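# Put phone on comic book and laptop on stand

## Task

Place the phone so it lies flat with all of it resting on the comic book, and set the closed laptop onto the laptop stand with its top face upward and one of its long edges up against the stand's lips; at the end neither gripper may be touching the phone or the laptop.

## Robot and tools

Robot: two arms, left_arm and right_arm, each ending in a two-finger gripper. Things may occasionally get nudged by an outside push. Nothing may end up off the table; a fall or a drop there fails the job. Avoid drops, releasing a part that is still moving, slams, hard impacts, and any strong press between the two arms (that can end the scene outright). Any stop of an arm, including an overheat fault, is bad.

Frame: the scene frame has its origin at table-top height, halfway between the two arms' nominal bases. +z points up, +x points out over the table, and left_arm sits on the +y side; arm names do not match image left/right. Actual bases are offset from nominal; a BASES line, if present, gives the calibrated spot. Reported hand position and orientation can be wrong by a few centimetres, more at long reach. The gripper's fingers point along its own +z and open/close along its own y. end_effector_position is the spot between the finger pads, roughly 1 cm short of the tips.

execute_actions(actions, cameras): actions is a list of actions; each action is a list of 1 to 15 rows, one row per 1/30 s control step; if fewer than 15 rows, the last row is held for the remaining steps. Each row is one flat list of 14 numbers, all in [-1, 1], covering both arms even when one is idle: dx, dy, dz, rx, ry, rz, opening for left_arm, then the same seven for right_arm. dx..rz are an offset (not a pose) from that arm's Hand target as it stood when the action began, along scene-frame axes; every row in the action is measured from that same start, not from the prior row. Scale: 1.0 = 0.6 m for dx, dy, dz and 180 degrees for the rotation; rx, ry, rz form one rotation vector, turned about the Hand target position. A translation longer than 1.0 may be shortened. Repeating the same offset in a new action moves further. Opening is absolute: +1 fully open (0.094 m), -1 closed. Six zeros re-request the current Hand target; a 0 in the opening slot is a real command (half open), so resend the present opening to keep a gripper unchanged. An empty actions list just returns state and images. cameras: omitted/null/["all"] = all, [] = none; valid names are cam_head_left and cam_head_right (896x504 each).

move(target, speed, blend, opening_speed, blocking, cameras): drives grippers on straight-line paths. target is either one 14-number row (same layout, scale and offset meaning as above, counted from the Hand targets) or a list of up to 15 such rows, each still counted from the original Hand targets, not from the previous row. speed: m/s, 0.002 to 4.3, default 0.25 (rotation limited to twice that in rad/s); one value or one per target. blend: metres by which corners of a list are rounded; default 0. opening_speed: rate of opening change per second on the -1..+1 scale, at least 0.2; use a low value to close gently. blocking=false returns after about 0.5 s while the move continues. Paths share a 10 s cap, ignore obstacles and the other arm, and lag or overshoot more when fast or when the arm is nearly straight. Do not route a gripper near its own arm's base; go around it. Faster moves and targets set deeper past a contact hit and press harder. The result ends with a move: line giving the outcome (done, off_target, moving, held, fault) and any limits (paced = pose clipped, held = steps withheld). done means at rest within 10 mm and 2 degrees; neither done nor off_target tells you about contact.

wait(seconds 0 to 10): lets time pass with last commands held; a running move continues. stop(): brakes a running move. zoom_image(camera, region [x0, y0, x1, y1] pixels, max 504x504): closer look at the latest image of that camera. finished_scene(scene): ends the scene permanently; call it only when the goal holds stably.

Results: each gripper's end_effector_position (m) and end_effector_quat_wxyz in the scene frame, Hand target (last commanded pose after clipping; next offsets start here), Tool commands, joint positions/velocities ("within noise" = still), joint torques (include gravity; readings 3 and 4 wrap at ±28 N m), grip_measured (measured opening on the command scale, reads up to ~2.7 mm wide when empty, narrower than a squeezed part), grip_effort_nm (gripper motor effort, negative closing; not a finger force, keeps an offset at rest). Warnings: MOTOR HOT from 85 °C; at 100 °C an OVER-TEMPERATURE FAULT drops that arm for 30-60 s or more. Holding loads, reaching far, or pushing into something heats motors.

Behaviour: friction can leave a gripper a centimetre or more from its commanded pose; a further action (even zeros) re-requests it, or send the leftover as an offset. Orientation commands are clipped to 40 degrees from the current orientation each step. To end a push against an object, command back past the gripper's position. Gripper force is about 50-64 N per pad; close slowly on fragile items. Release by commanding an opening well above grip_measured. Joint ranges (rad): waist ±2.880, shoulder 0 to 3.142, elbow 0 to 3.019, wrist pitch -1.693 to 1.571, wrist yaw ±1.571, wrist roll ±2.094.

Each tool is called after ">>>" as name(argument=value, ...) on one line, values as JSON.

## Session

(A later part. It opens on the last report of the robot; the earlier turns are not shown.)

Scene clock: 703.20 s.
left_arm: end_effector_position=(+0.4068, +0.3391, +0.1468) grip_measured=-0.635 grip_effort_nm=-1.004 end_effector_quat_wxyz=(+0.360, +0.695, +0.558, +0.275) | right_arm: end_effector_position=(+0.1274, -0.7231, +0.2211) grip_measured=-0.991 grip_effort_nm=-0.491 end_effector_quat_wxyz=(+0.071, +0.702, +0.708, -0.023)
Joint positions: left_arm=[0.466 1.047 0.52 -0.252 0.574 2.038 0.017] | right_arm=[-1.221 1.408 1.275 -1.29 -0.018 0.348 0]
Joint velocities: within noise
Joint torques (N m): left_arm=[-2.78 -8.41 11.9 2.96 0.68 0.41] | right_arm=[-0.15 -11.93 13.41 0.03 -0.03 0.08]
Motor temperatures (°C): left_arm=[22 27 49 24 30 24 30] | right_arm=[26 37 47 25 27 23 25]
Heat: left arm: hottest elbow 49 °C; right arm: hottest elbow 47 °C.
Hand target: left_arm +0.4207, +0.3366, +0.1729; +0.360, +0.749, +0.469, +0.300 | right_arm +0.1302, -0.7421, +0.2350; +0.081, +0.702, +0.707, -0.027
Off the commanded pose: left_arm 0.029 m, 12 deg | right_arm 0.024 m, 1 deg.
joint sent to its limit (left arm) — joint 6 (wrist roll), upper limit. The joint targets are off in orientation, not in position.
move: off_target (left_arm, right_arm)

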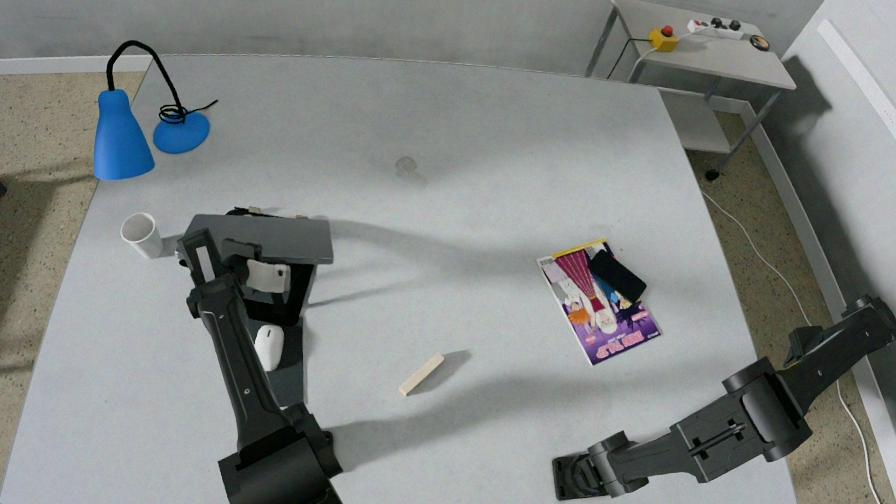

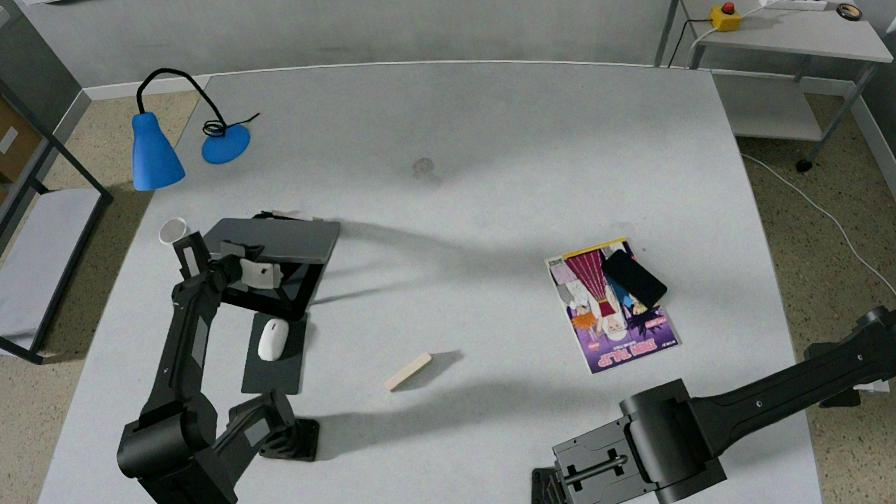

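>>> move(target=[[0.0,-0.01,-0.05,0,0,0,-0.95,0,0,0,0,0,0,-1],[0.09,-0.02,-0.06,0,0,0,-0.95,0,0,0,0,0,0,-1]], speed=[0.08,0.06])

>>> zoom_image(camera="cam_head_left", region=[150, 150, 370, 310])

>>> zoom_image(camera="cam_head_right", region=[150, 150, 370, 310])

Scene clock: 709.43 s.
left_arm: end_effector_position=(+0.4470, +0.3278, +0.1351) grip_measured=-0.636 grip_effort_nm=-1.009 end_effector_quat_wxyz=(+0.377, +0.698, +0.543, +0.278) | right_arm: end_effector_position=(+0.1274, -0.7231, +0.2211) grip_measured=-0.991 grip_effort_nm=-0.491 end_effector_quat_wxyz=(+0.071, +0.702, +0.708, -0.023)
Joint positions: left_arm=[0.389 1.185 0.552 -0.09 0.556 1.981 0.017] | right_arm=[-1.221 1.408 1.275 -1.29 -0.018 0.348 0]
Joint velocities: within noise
Joint torques (N m): left_arm=[-4.25 -2.84 13.48 3.37 -0.21 0.91] | right_arm=[-0.26 -12.04 13.46 0.05 -0.03 0.08]
Motor temperatures (°C): left_arm=[22 27 48 24 30 24 30] | right_arm=[26 37 48 25 27 23 25]
Heat: left arm: hottest elbow 48 °C; right arm: hottest elbow 48 °C.
Hand target: left_arm +0.4747, +0.3247, +0.1369; +0.360, +0.749, +0.469, +0.300 | right_arm +0.1302, -0.7421, +0.2350; +0.081, +0.702, +0.707, -0.027
Off the commanded pose: left_arm 0.028 m, 11 deg | right_arm 0.024 m, 1 deg.
joint sent to its limit (left arm) — joint 6 (wrist roll), upper limit. The joint targets are off in orientation, not in position.
move: off_target (left_arm, right_arm)

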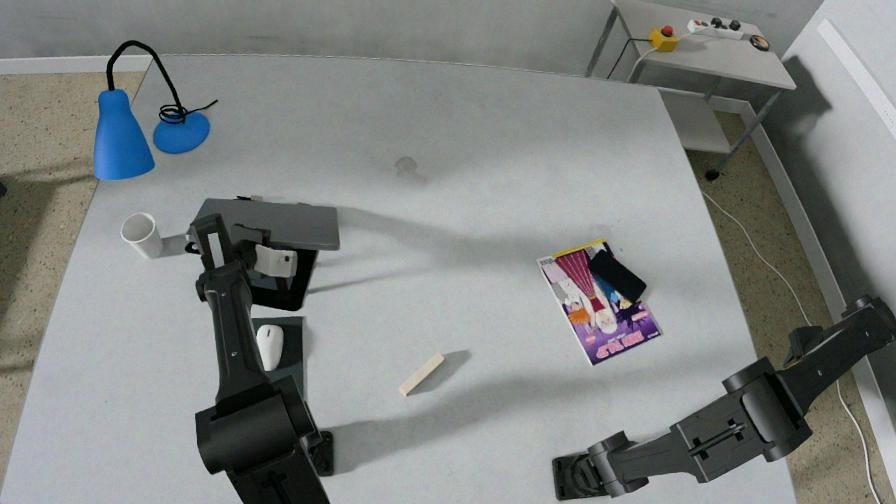

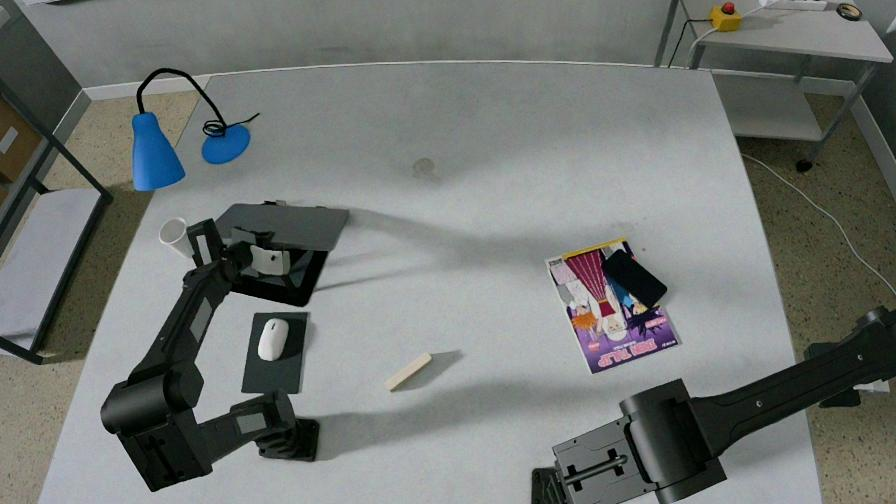

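Scaled by 2.291.

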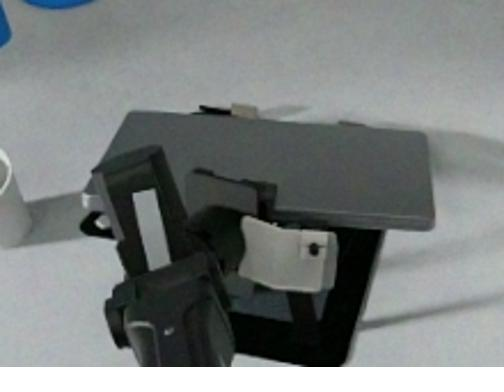

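Scaled by 2.291.

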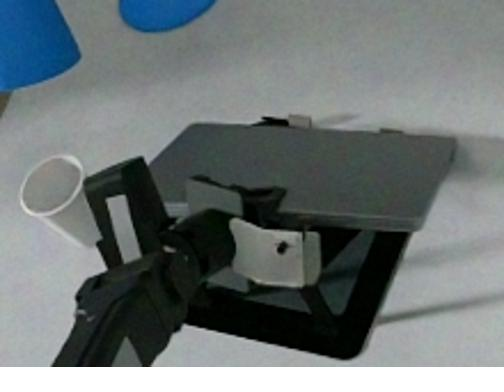

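>>> move(target=[[0.05,-0.01,-0.01,0,0,-0.03,-0.95,0,0,0,0,0,0,-1],[0.09,-0.01,-0.01,0,0,-0.03,-0.95,0,0,0,0,0,0,-1]], speed=[0.08,0.06])

>>> zoom_image(camera="cam_head_left", region=[150, 150, 370, 310])

>>> zoom_image(camera="cam_head_right", region=[150, 150, 370, 310])

Scene clock: 715.60 s.
left_arm: end_effector_position=(+0.4970, +0.3242, +0.1359) grip_measured=-0.636 grip_effort_nm=-1.004 end_effector_quat_wxyz=(+0.394, +0.710, +0.520, +0.264) | right_arm: end_effector_position=(+0.1274, -0.7231, +0.2211) grip_measured=-0.991 grip_effort_nm=-0.496 end_effector_quat_wxyz=(+0.071, +0.702, +0.708, -0.023)
Joint positions: left_arm=[0.347 1.335 0.672 -0.058 0.586 1.981 0.017] | right_arm=[-1.221 1.408 1.275 -1.29 -0.018 0.348 0]
Joint velocities: within noise
Joint torques (N m): left_arm=[-3.72 -4.37 13.53 3.66 -0.04 0.95] | right_arm=[-0.15 -12.04 13.45 0.09 -0.02 0.09]
Motor temperatures (°C): left_arm=[22 26 48 24 29 24 30] | right_arm=[26 37 48 25 27 23 25]
Heat: left arm: hottest elbow 48 °C; right arm: hottest elbow 48 °C.
Hand target: left_arm +0.5286, +0.3185, +0.1306; +0.373, +0.770, +0.433, +0.282 | right_arm +0.1302, -0.7421, +0.2350; +0.081, +0.702, +0.707, -0.027
Off the commanded pose: left_arm 0.033 m, 13 deg | right_arm 0.024 m, 1 deg.
joint sent to its limit (left arm) — joint 6 (wrist roll), upper limit. The joint targets are off in position and orientation.
move: off_target (left_arm, right_arm)

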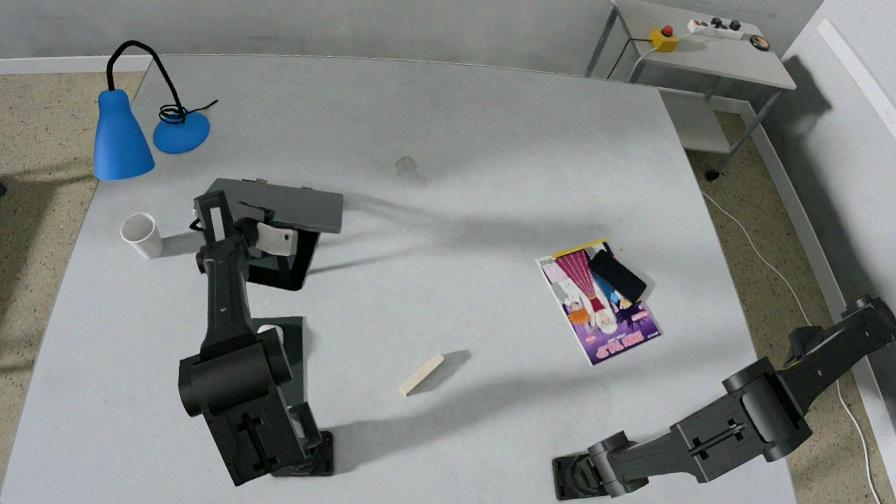

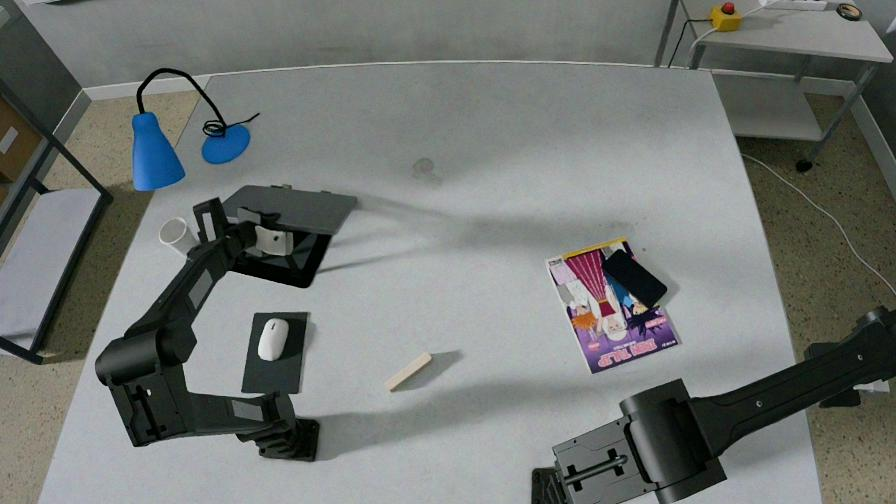

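Scaled by 2.291.

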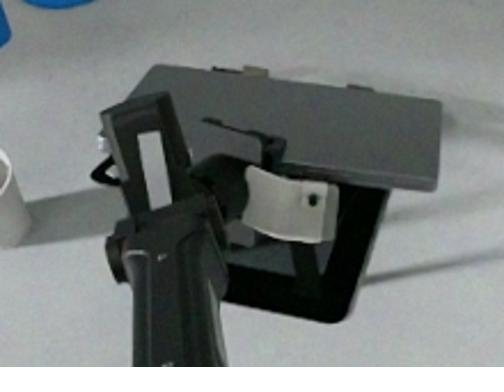

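Scaled by 2.291.

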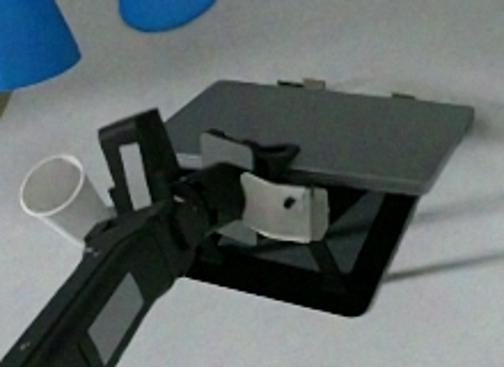

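>>> move(target=[[0,0,0,0,0,0,-0.95,0,0,0,0,0,0,-1],[-0.03,0.004,0.0,0,0,0,-0.35,0,0,0,0,0,0,-1]], speed=[0.1,0.06], opening_speed=0.4)

>>> zoom_image(camera="cam_head_left", region=[150, 150, 370, 310])

>>> zoom_image(camera="cam_head_right", region=[150, 150, 370, 310])

Scene clock: 722.63 s.
left_arm: end_effector_position=(+0.5049, +0.3224, +0.1421) grip_measured=-0.355 grip_effort_nm=0.256 end_effector_quat_wxyz=(+0.403, +0.715, +0.495, +0.285) | right_arm: end_effector_position=(+0.1274, -0.7231, +0.2211) grip_measured=-0.991 grip_effort_nm=-0.491 end_effector_quat_wxyz=(+0.071, +0.702, +0.708, -0.023)
Joint positions: left_arm=[0.343 1.346 0.672 0.002 0.602 2.003 0.03] | right_arm=[-1.221 1.408 1.275 -1.29 -0.018 0.348 0]
Joint velocities: within noise
Joint torques (N m): left_arm=[-1.9 -7.06 9.83 1.94 0.08 0.69] | right_arm=[-0.15 -11.93 13.42 0.06 -0.02 0.08]
Motor temperatures (°C): left_arm=[22 26 47 24 29 24 30] | right_arm=[26 37 48 25 26 23 26]
Heat: left arm: hottest elbow 47 °C; right arm: hottest elbow 48 °C.
Hand target: left_arm +0.5106, +0.3209, +0.1306; +0.373, +0.770, +0.434, +0.282 | right_arm +0.1302, -0.7421, +0.2350; +0.081, +0.702, +0.707, -0.027
Off the commanded pose: left_arm 0.013 m, 10 deg | right_arm 0.024 m, 1 deg.
joint sent to its limit (left arm) — joint 6 (wrist roll), upper limit. The joint targets are off in orientation, not in position.
move: off_target (left_arm, right_arm); target 2's new opening was sent with left_arm's hand 0.015 m and 12 deg from that target

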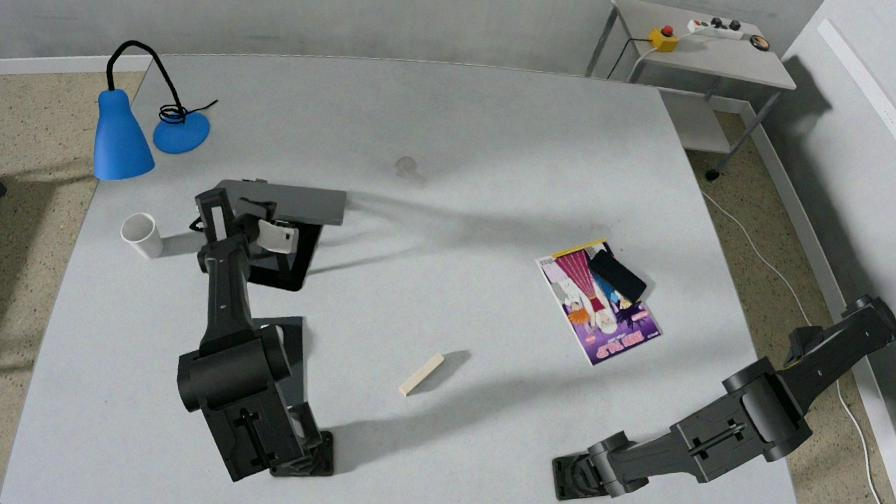

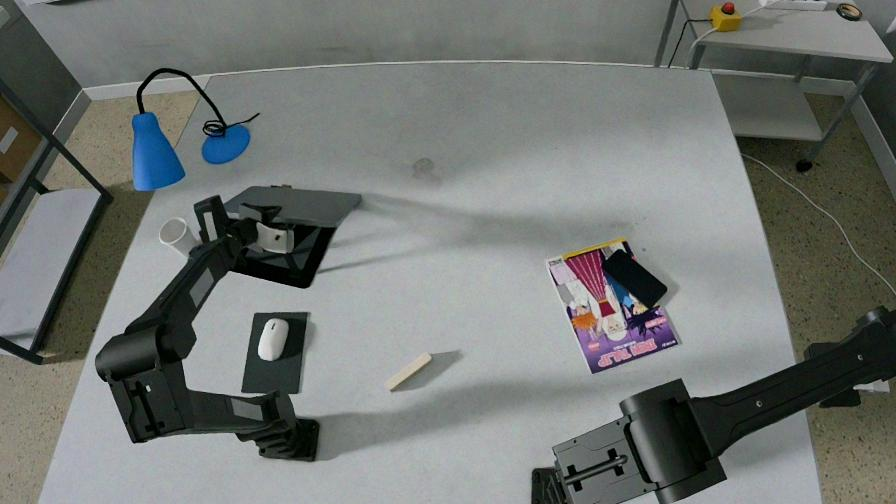

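Scaled by 2.291.

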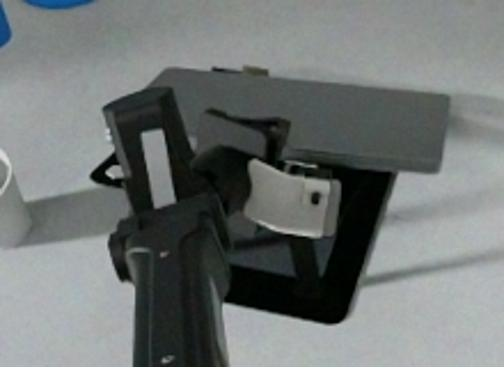

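Scaled by 2.291.

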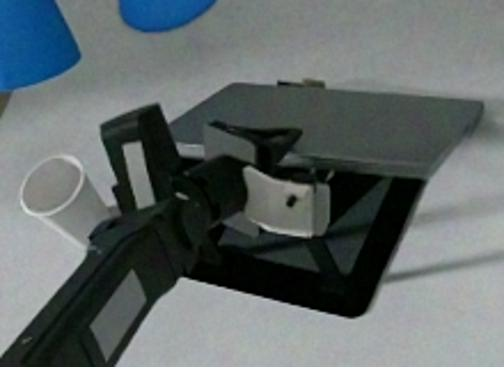

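>>> move(target=[[-0.07,0.02,0.01,0,0,0,-0.35,0,0,0,0,0,0,-1],[-0.16,0.04,0.03,-0.02,0,0.06,-0.3,0,0,0,0,0,0,-1]], speed=[0.06,0.1])

>>> zoom_image(camera="cam_head_left", region=[150, 150, 370, 310])

>>> zoom_image(camera="cam_head_right", region=[150, 150, 370, 310])

Scene clock: 735.10 s.
left_arm: end_effector_position=(+0.4228, +0.3421, +0.1556) grip_measured=-0.303 grip_effort_nm=0.149 end_effector_quat_wxyz=(+0.379, +0.701, +0.518, +0.311) | right_arm: end_effector_position=(+0.1274, -0.7231, +0.2211) grip_measured=-0.991 grip_effort_nm=-0.486 end_effector_quat_wxyz=(+0.071, +0.702, +0.708, -0.023)
Joint positions: left_arm=[0.47 1.084 0.518 -0.125 0.62 2.068 0.033] | right_arm=[-1.221 1.408 1.275 -1.29 -0.018 0.348 0]
Joint velocities: within noise
Joint torques (N m): left_arm=[-0.09 -7.88 8.4 1.06 0.17 0.08] | right_arm=[-0.15 -12.04 13.44 0.09 -0.03 0.09]
Motor temperatures (°C): left_arm=[22 26 45 24 29 24 30] | right_arm=[26 37 49 25 26 23 26]
Heat: left arm: hottest elbow 45 °C; right arm: hottest elbow 49 °C.
Hand target: left_arm +0.4147, +0.3450, +0.1487; +0.369, +0.714, +0.513, +0.303 | right_arm +0.1302, -0.7421, +0.2350; +0.081, +0.702, +0.707, -0.027
Off the commanded pose: left_arm 0.011 m, 2 deg | right_arm 0.024 m, 1 deg.
joint sent to its limit (left arm) — joint 6 (wrist roll), upper limit. The joint targets still meet the commanded pose.
move: off_target (left_arm, right_arm); target 2's new opening was sent with left_arm's hand 0.011 m and 2 deg from that target

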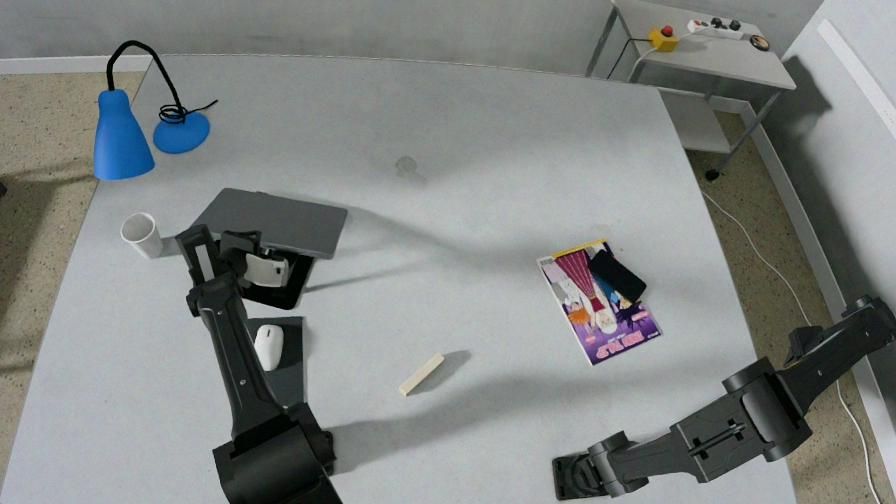

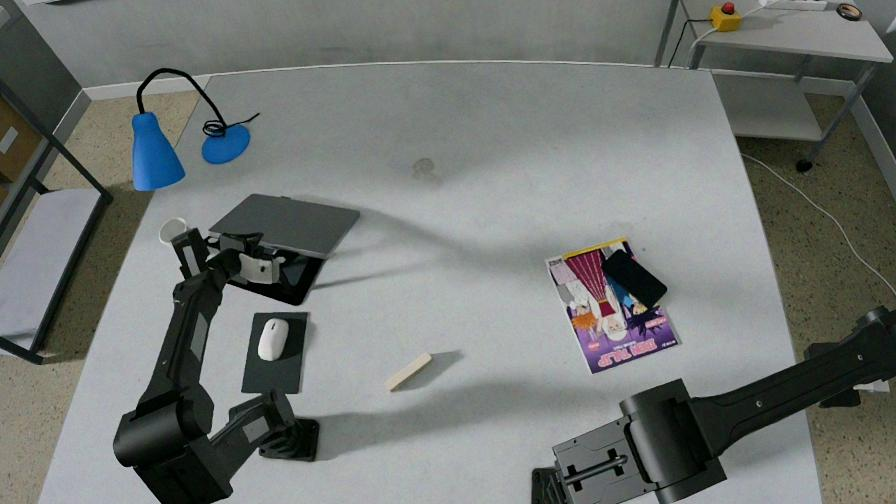

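Scaled by 2.291.

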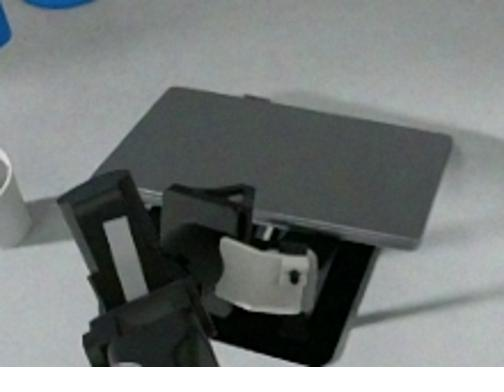

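Scaled by 2.291.

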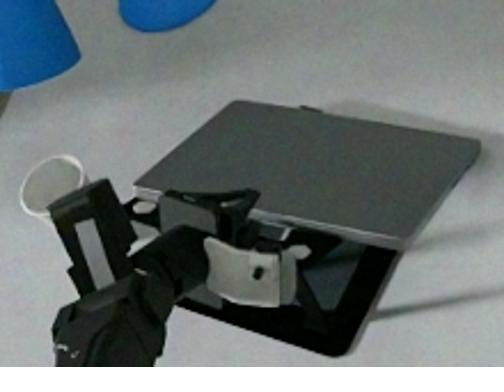

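>>> move(target=[[-0.1,0.03,0.04,0,0,0,-0.3,0,0,0,0,0,0,-1],[-0.12,0.05,0.25,0,0,0,-0.3,0,0,0,0,0,0,-1]], speed=[0.08,0.2])

>>> zoom_image(camera="cam_head_left", region=[150, 150, 370, 310])

>>> zoom_image(camera="cam_head_right", region=[150, 150, 370, 310])

Scene clock: 740.30 s.
left_arm: end_effector_position=(+0.3360, +0.3621, +0.2614) grip_measured=-0.302 grip_effort_nm=0.129 end_effector_quat_wxyz=(+0.382, +0.645, +0.586, +0.309) | right_arm: end_effector_position=(+0.1274, -0.7231, +0.2211) grip_measured=-0.991 grip_effort_nm=-0.491 end_effector_quat_wxyz=(+0.071, +0.702, +0.708, -0.023)
Joint positions: left_arm=[0.698 0.711 0.638 -0.687 0.72 2.073 0.033] | right_arm=[-1.221 1.408 1.275 -1.29 -0.018 0.348 0]
Joint velocities: within noise
Joint torques (N m): left_arm=[0.5 -3.37 17.96 0.99 0.28 0.06] | right_arm=[-0.15 -12.04 13.45 0.06 -0.03 0.08]
Motor temperatures (°C): left_arm=[22 26 45 24 29 24 29] | right_arm=[26 37 49 25 26 23 26]
Heat: left arm: hottest elbow 45 °C; right arm: hottest elbow 49 °C.
Hand target: left_arm +0.3426, +0.3750, +0.2986; +0.369, +0.714, +0.513, +0.303 | right_arm +0.1302, -0.7421, +0.2350; +0.081, +0.702, +0.707, -0.027
Off the commanded pose: left_arm 0.040 m, 12 deg | right_arm 0.024 m, 1 deg.
joint sent to its limit (left arm) — joint 6 (wrist roll), upper limit. The joint targets are off in orientation, not in position.
move: off_target (left_arm, right_arm)

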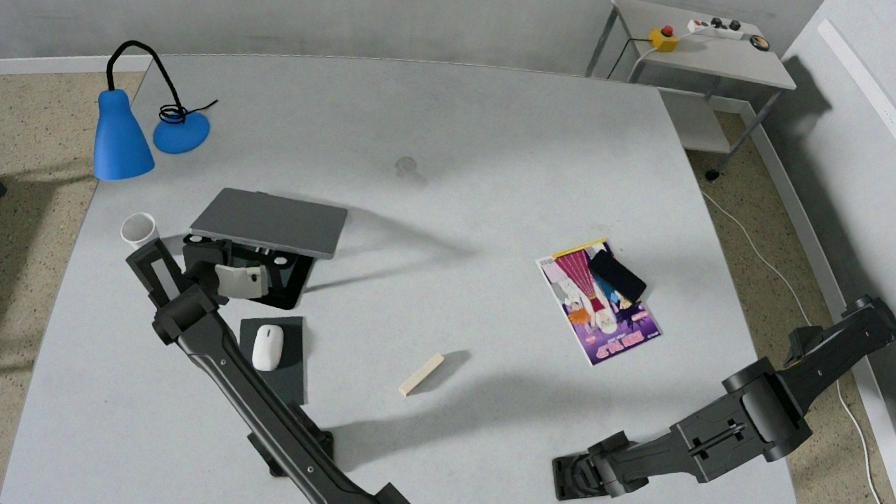

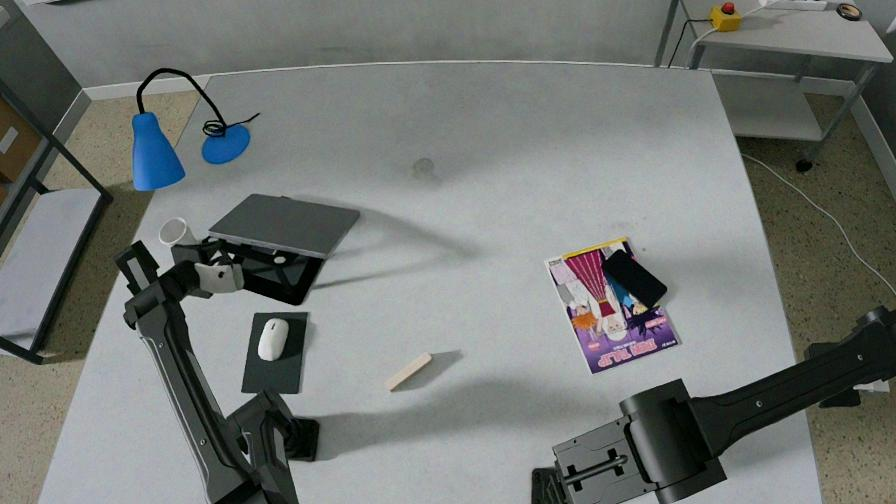

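Scaled by 2.291.

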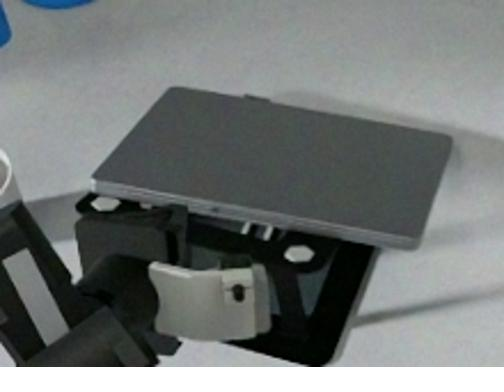

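Scaled by 2.291.

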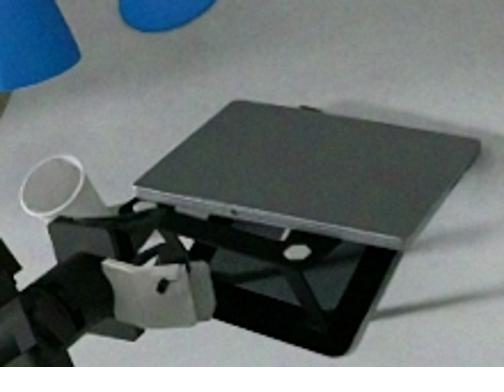

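>>> move(target=[[0.04,-0.04,-0.0,-0.021,-0.0124,0.0325,-0.1,0,0,0,0,0,0,-1],[0.071,-0.053,-0.176,-0.021,-0.0124,0.0325,-0.1,0,0,0,0,0,0,-1]], speed=[0.2,0.15])

>>> zoom_image(camera="cam_head_left", region=[150, 150, 370, 310])

>>> zoom_image(camera="cam_head_right", region=[150, 150, 370, 310])

Scene clock: 755.40 s.
left_arm: end_effector_position=(+0.3827, +0.3474, +0.1969) grip_measured=-0.102 grip_effort_nm=0.129 end_effector_quat_wxyz=(+0.383, +0.667, +0.552, +0.321) | right_arm: end_effector_position=(+0.1274, -0.7231, +0.2211) grip_measured=-0.991 grip_effort_nm=-0.491 end_effector_quat_wxyz=(+0.071, +0.702, +0.708, -0.023)
Joint positions: left_arm=[0.543 0.867 0.508 -0.312 0.634 2.016 0.042] | right_arm=[-1.221 1.408 1.275 -1.29 -0.018 0.348 0]
Joint velocities: within noise
Joint torques (N m): left_arm=[-2.26 -4.37 10.04 2.1 0.16 -0.14] | right_arm=[-0.15 -11.93 13.44 0.08 -0.03 0.09]
Motor temperatures (°C): left_arm=[22 26 46 24 28 24 29] | right_arm=[26 37 50 25 26 23 26]
Heat: left arm: hottest elbow 46 °C; right arm: hottest elbow 50 °C.
Hand target: left_arm +0.3852, +0.3433, +0.1930; +0.386, +0.668, +0.551, +0.318 | right_arm +0.1302, -0.7421, +0.2350; +0.081, +0.702, +0.707, -0.027
Off the commanded pose: left_arm 0.006 m, 1 deg | right_arm 0.024 m, 1 deg.
move: off_target (right_arm)

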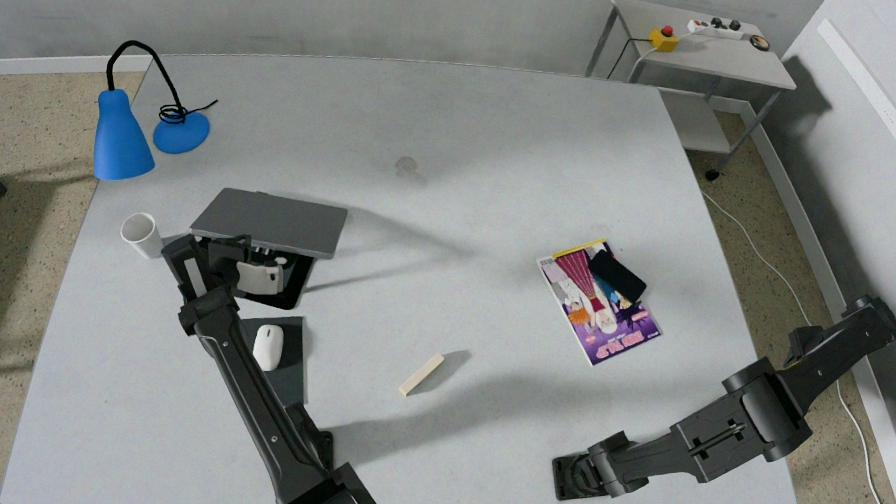

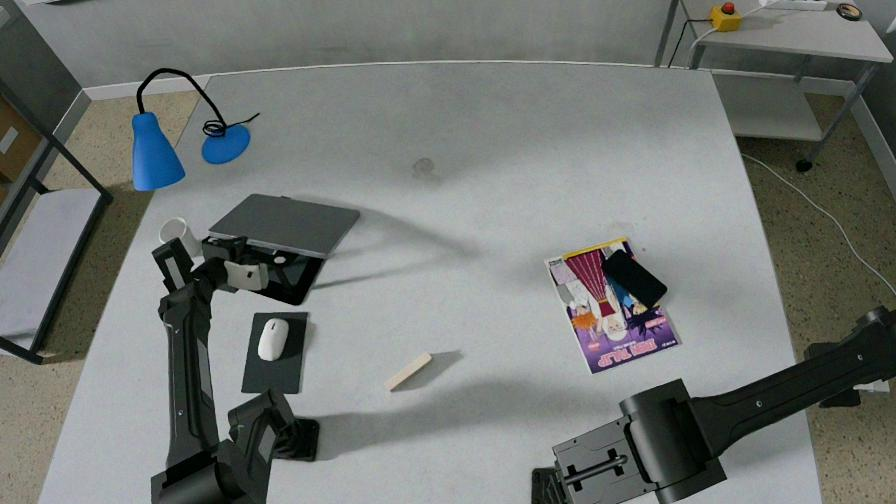

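Scaled by 2.291.

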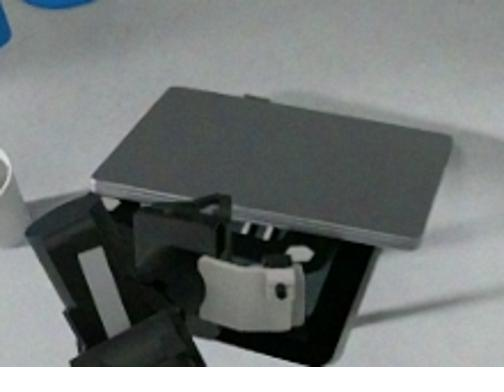

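Scaled by 2.291.

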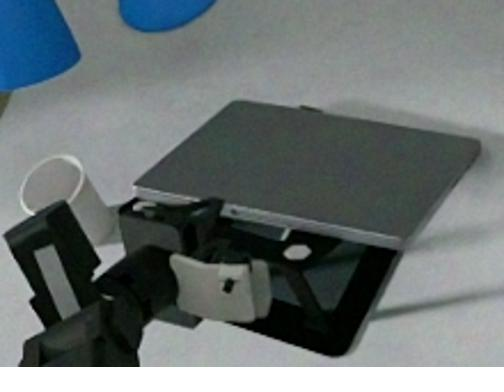

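>>> move(target=[[0.0,-0.04,0,0,0,0,-0.1,0,0,0,0,0,0,-1],[0.08,-0.058,-0.045,0,0,0,-0.1,0,0,0,0,0,0,-1]], speed=[0.1,0.06])

>>> zoom_image(camera="cam_head_left", region=[170, 170, 350, 300])

>>> zoom_image(camera="cam_head_right", region=[170, 170, 370, 310])

Scene clock: 761.17 s.
left_arm: end_effector_position=(+0.4274, +0.3119, +0.1627) grip_measured=-0.102 grip_effort_nm=0.129 end_effector_quat_wxyz=(+0.381, +0.669, +0.556, +0.315) | right_arm: end_effector_position=(+0.1274, -0.7231, +0.2211) grip_measured=-0.991 grip_effort_nm=-0.491 end_effector_quat_wxyz=(+0.071, +0.702, +0.708, -0.023)
Joint positions: left_arm=[0.34 1.017 0.481 -0.075 0.47 1.875 0.042] | right_arm=[-1.221 1.408 1.275 -1.29 -0.018 0.348 0]
Joint velocities: within noise
Joint torques (N m): left_arm=[-2.9 -5.54 10.65 2.25 0.09 -0.19] | right_arm=[-0.15 -12.04 13.44 0.08 -0.03 0.09]
Motor temperatures (°C): left_arm=[22 26 45 24 28 24 29] | right_arm=[26 37 50 25 26 23 26]
Heat: left arm: hottest elbow 45 °C; right arm: hottest elbow 50 °C.
Hand target: left_arm +0.4332, +0.3084, +0.1662; +0.387, +0.668, +0.551, +0.318 | right_arm +0.1302, -0.7421, +0.2350; +0.081, +0.702, +0.707, -0.027
Off the commanded pose: left_arm 0.008 m, 1 deg | right_arm 0.024 m, 1 deg.
move: off_target (right_arm)

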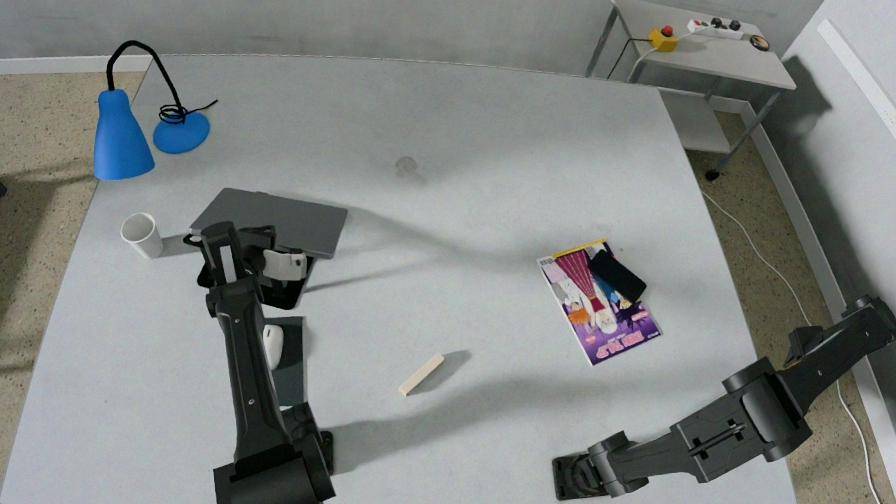

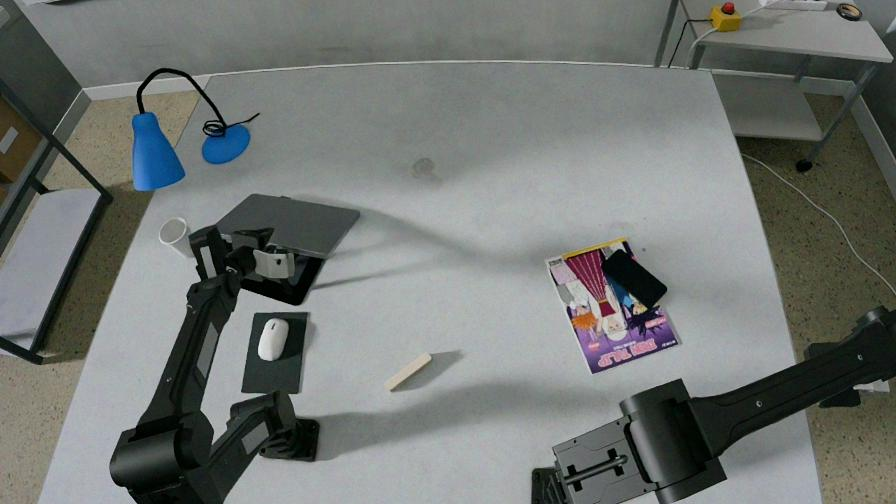

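Scaled by 2.800.

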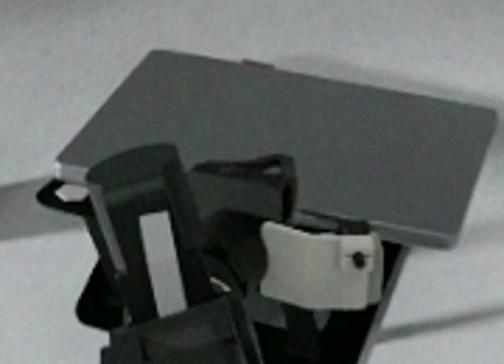

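Scaled by 2.520.

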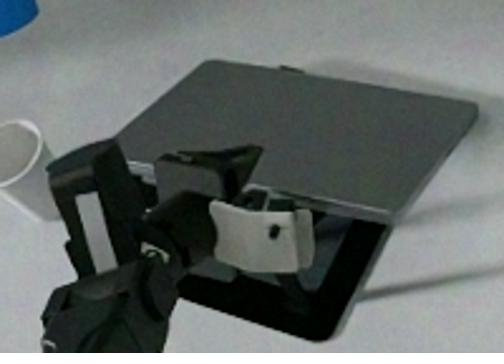

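>>> move(target=[[0.05,-0.011,-0.032,0,0,0,-0.1,0,0,0,0,0,0,-1]], speed=[0.06], cameras=[])

>>> move(target=[[0,0,0,0,0,0,-0.95,0,0,0,0,0,0,-1]], opening_speed=0.5)

>>> zoom_image(camera="cam_head_left", region=[170, 170, 350, 300])

>>> zoom_image(camera="cam_head_right", region=[170, 170, 370, 310])

Scene clock: 764.90 s.
left_arm: end_effector_position=(+0.4561, +0.3046, +0.1560) grip_measured=-0.102 grip_effort_nm=0.125 end_effector_quat_wxyz=(+0.391, +0.663, +0.546, +0.330) | right_arm: end_effector_position=(+0.1274, -0.7231, +0.2211) grip_measured=-0.991 grip_effort_nm=-0.486 end_effector_quat_wxyz=(+0.071, +0.702, +0.708, -0.023)
Joint positions: left_arm=[0.284 1.121 0.493 0.077 0.429 1.833 0.042] | right_arm=[-1.221 1.408 1.275 -1.29 -0.018 0.348 0]
Joint velocities: within noise
Joint torques (N m): left_arm=[-2.73 -4.19 11.08 1.35 -0.11 -0.07] | right_arm=[-0.09 -11.93 13.42 0.08 -0.03 0.08]
Motor temperatures (°C): left_arm=[22 26 45 24 28 24 29] | right_arm=[26 37 50 25 26 23 26]
Heat: left arm: hottest elbow 45 °C; right arm: hottest elbow 50 °C.
Hand target: left_arm +0.4633, +0.3018, +0.1470; +0.387, +0.668, +0.551, +0.318 | right_arm +0.1302, -0.7421, +0.2350; +0.081, +0.702, +0.707, -0.027
Off the commanded pose: left_arm 0.012 m, 2 deg | right_arm 0.024 m, 1 deg.
move: off_target (left_arm, right_arm)
No camera images: "cameras" was empty.

Scene clock: 766.93 s.
left_arm: end_effector_position=(+0.4568, +0.3051, +0.1436) grip_measured=-0.947 grip_effort_nm=-0.081 end_effector_quat_wxyz=(+0.385, +0.666, +0.554, +0.319) | right_arm: end_effector_position=(+0.1274, -0.7231, +0.2211) grip_measured=-0.991 grip_effort_nm=-0.486 end_effector_quat_wxyz=(+0.071, +0.702, +0.708, -0.023)
Joint positions: left_arm=[0.283 1.152 0.493 0.077 0.424 1.833 0.002] | right_arm=[-1.221 1.408 1.275 -1.29 -0.018 0.348 0]
Joint velocities: within noise
Joint torques (N m): left_arm=[-2.32 -7.18 10.96 1.47 0.08 -0.09] | right_arm=[-0.15 -12.1 13.44 0.08 -0.03 0.08]
Motor temperatures (°C): left_arm=[22 26 45 24 28 24 29] | right_arm=[26 37 50 25 26 23 26]
Heat: left arm: hottest elbow 45 °C; right arm: hottest elbow 50 °C.
Hand target: left_arm +0.4633, +0.3018, +0.1469; +0.387, +0.668, +0.551, +0.318 | right_arm +0.1302, -0.7421, +0.2350; +0.081, +0.702, +0.707, -0.027
Off the commanded pose: left_arm 0.008 m, 1 deg | right_arm 0.024 m, 1 deg.
move: off_target (right_arm)

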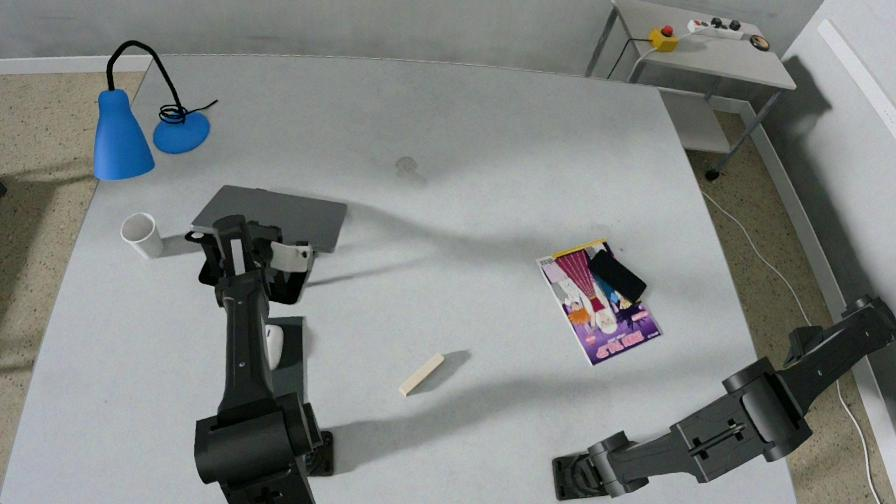

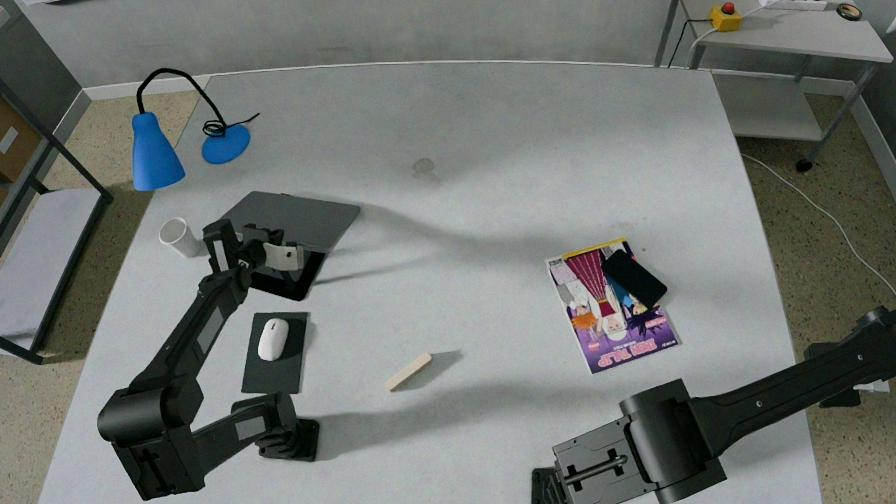

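Scaled by 2.800.

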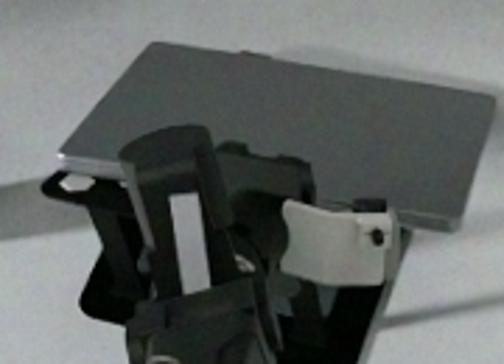

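Scaled by 2.520.

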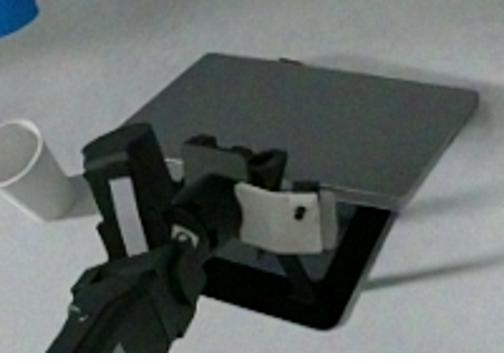

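>>> move(target=[[-0.1,0.02,0.055,0,0,0,-0.95,0,0,0,0,0,0,-1],[-0.1,0.02,0.09,0,0,0,0.1,0,0,0,0,0,0,-1],[-0.05,0.01,0.065,0,0,0,0.1,0,0,0,0,0,0,-1]], speed=[0.1,0.1,0.06])

>>> zoom_image(camera="cam_head_left", region=[170, 170, 350, 300])

>>> zoom_image(camera="cam_head_right", region=[170, 170, 370, 310])

Scene clock: 774.03 s.
left_arm: end_effector_position=(+0.4157, +0.3063, +0.1680) grip_measured=+0.098 grip_effort_nm=0.129 end_effector_quat_wxyz=(+0.380, +0.671, +0.558, +0.307) | right_arm: end_effector_position=(+0.1274, -0.7231, +0.2211) grip_measured=-0.991 grip_effort_nm=-0.486 end_effector_quat_wxyz=(+0.071, +0.702, +0.708, -0.023)
Joint positions: left_arm=[0.338 0.961 0.475 -0.142 0.472 1.877 0.052] | right_arm=[-1.221 1.408 1.275 -1.29 -0.018 0.348 0]
Joint velocities: within noise
Joint torques (N m): left_arm=[-2.73 -4.37 14.64 1.94 -0.02 -0.17] | right_arm=[-0.21 -11.99 13.44 0.05 -0.02 0.09]
Motor temperatures (°C): left_arm=[22 26 44 24 28 24 29] | right_arm=[26 37 50 25 26 23 26]
Heat: left arm: hottest elbow 44 °C; right arm: hottest elbow 50 °C.
Hand target: left_arm +0.4333, +0.3077, +0.1860; +0.387, +0.668, +0.551, +0.318 | right_arm +0.1302, -0.7421, +0.2350; +0.081, +0.702, +0.707, -0.027
Off the commanded pose: left_arm 0.025 m, 2 deg | right_arm 0.024 m, 1 deg.
move: off_target (left_arm, right_arm); target 2's new opening was sent with left_arm's hand 0.024 m and 3 deg from that target

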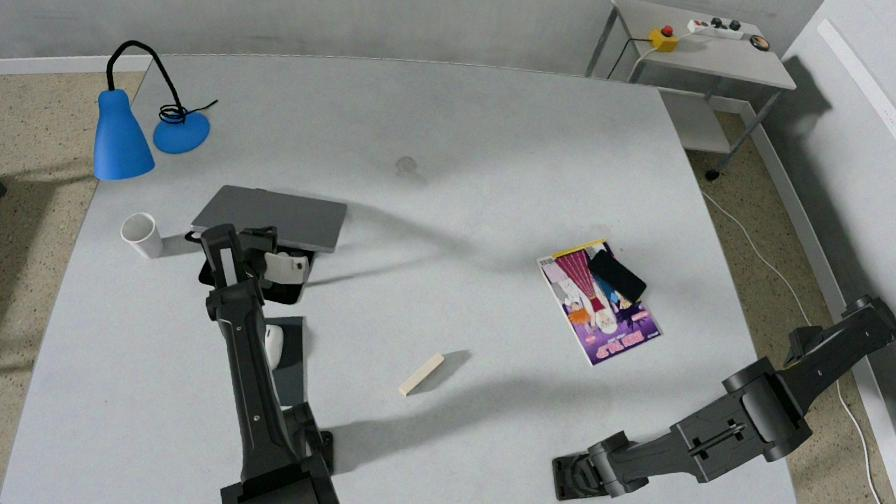

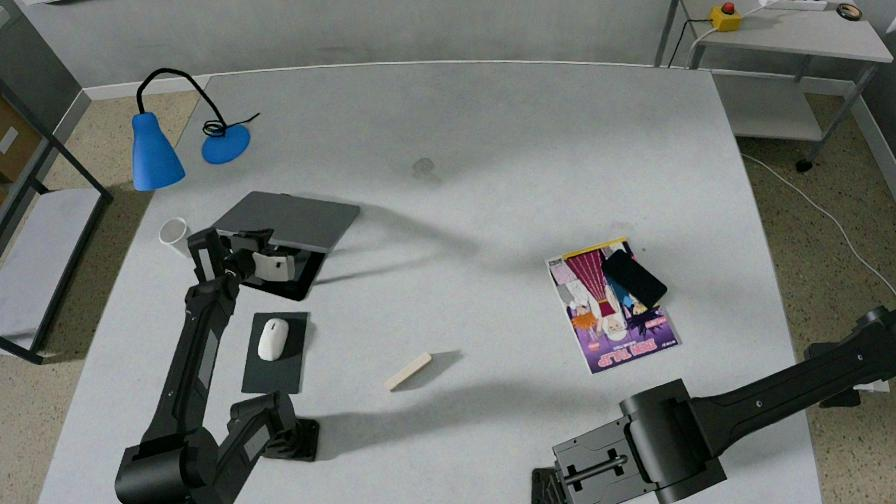

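Scaled by 2.800.

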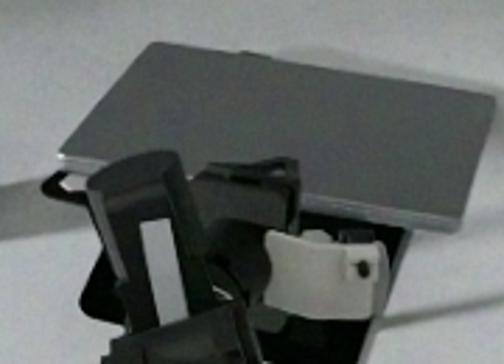

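Scaled by 2.520.

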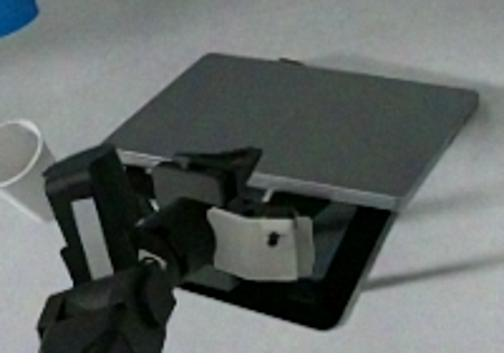

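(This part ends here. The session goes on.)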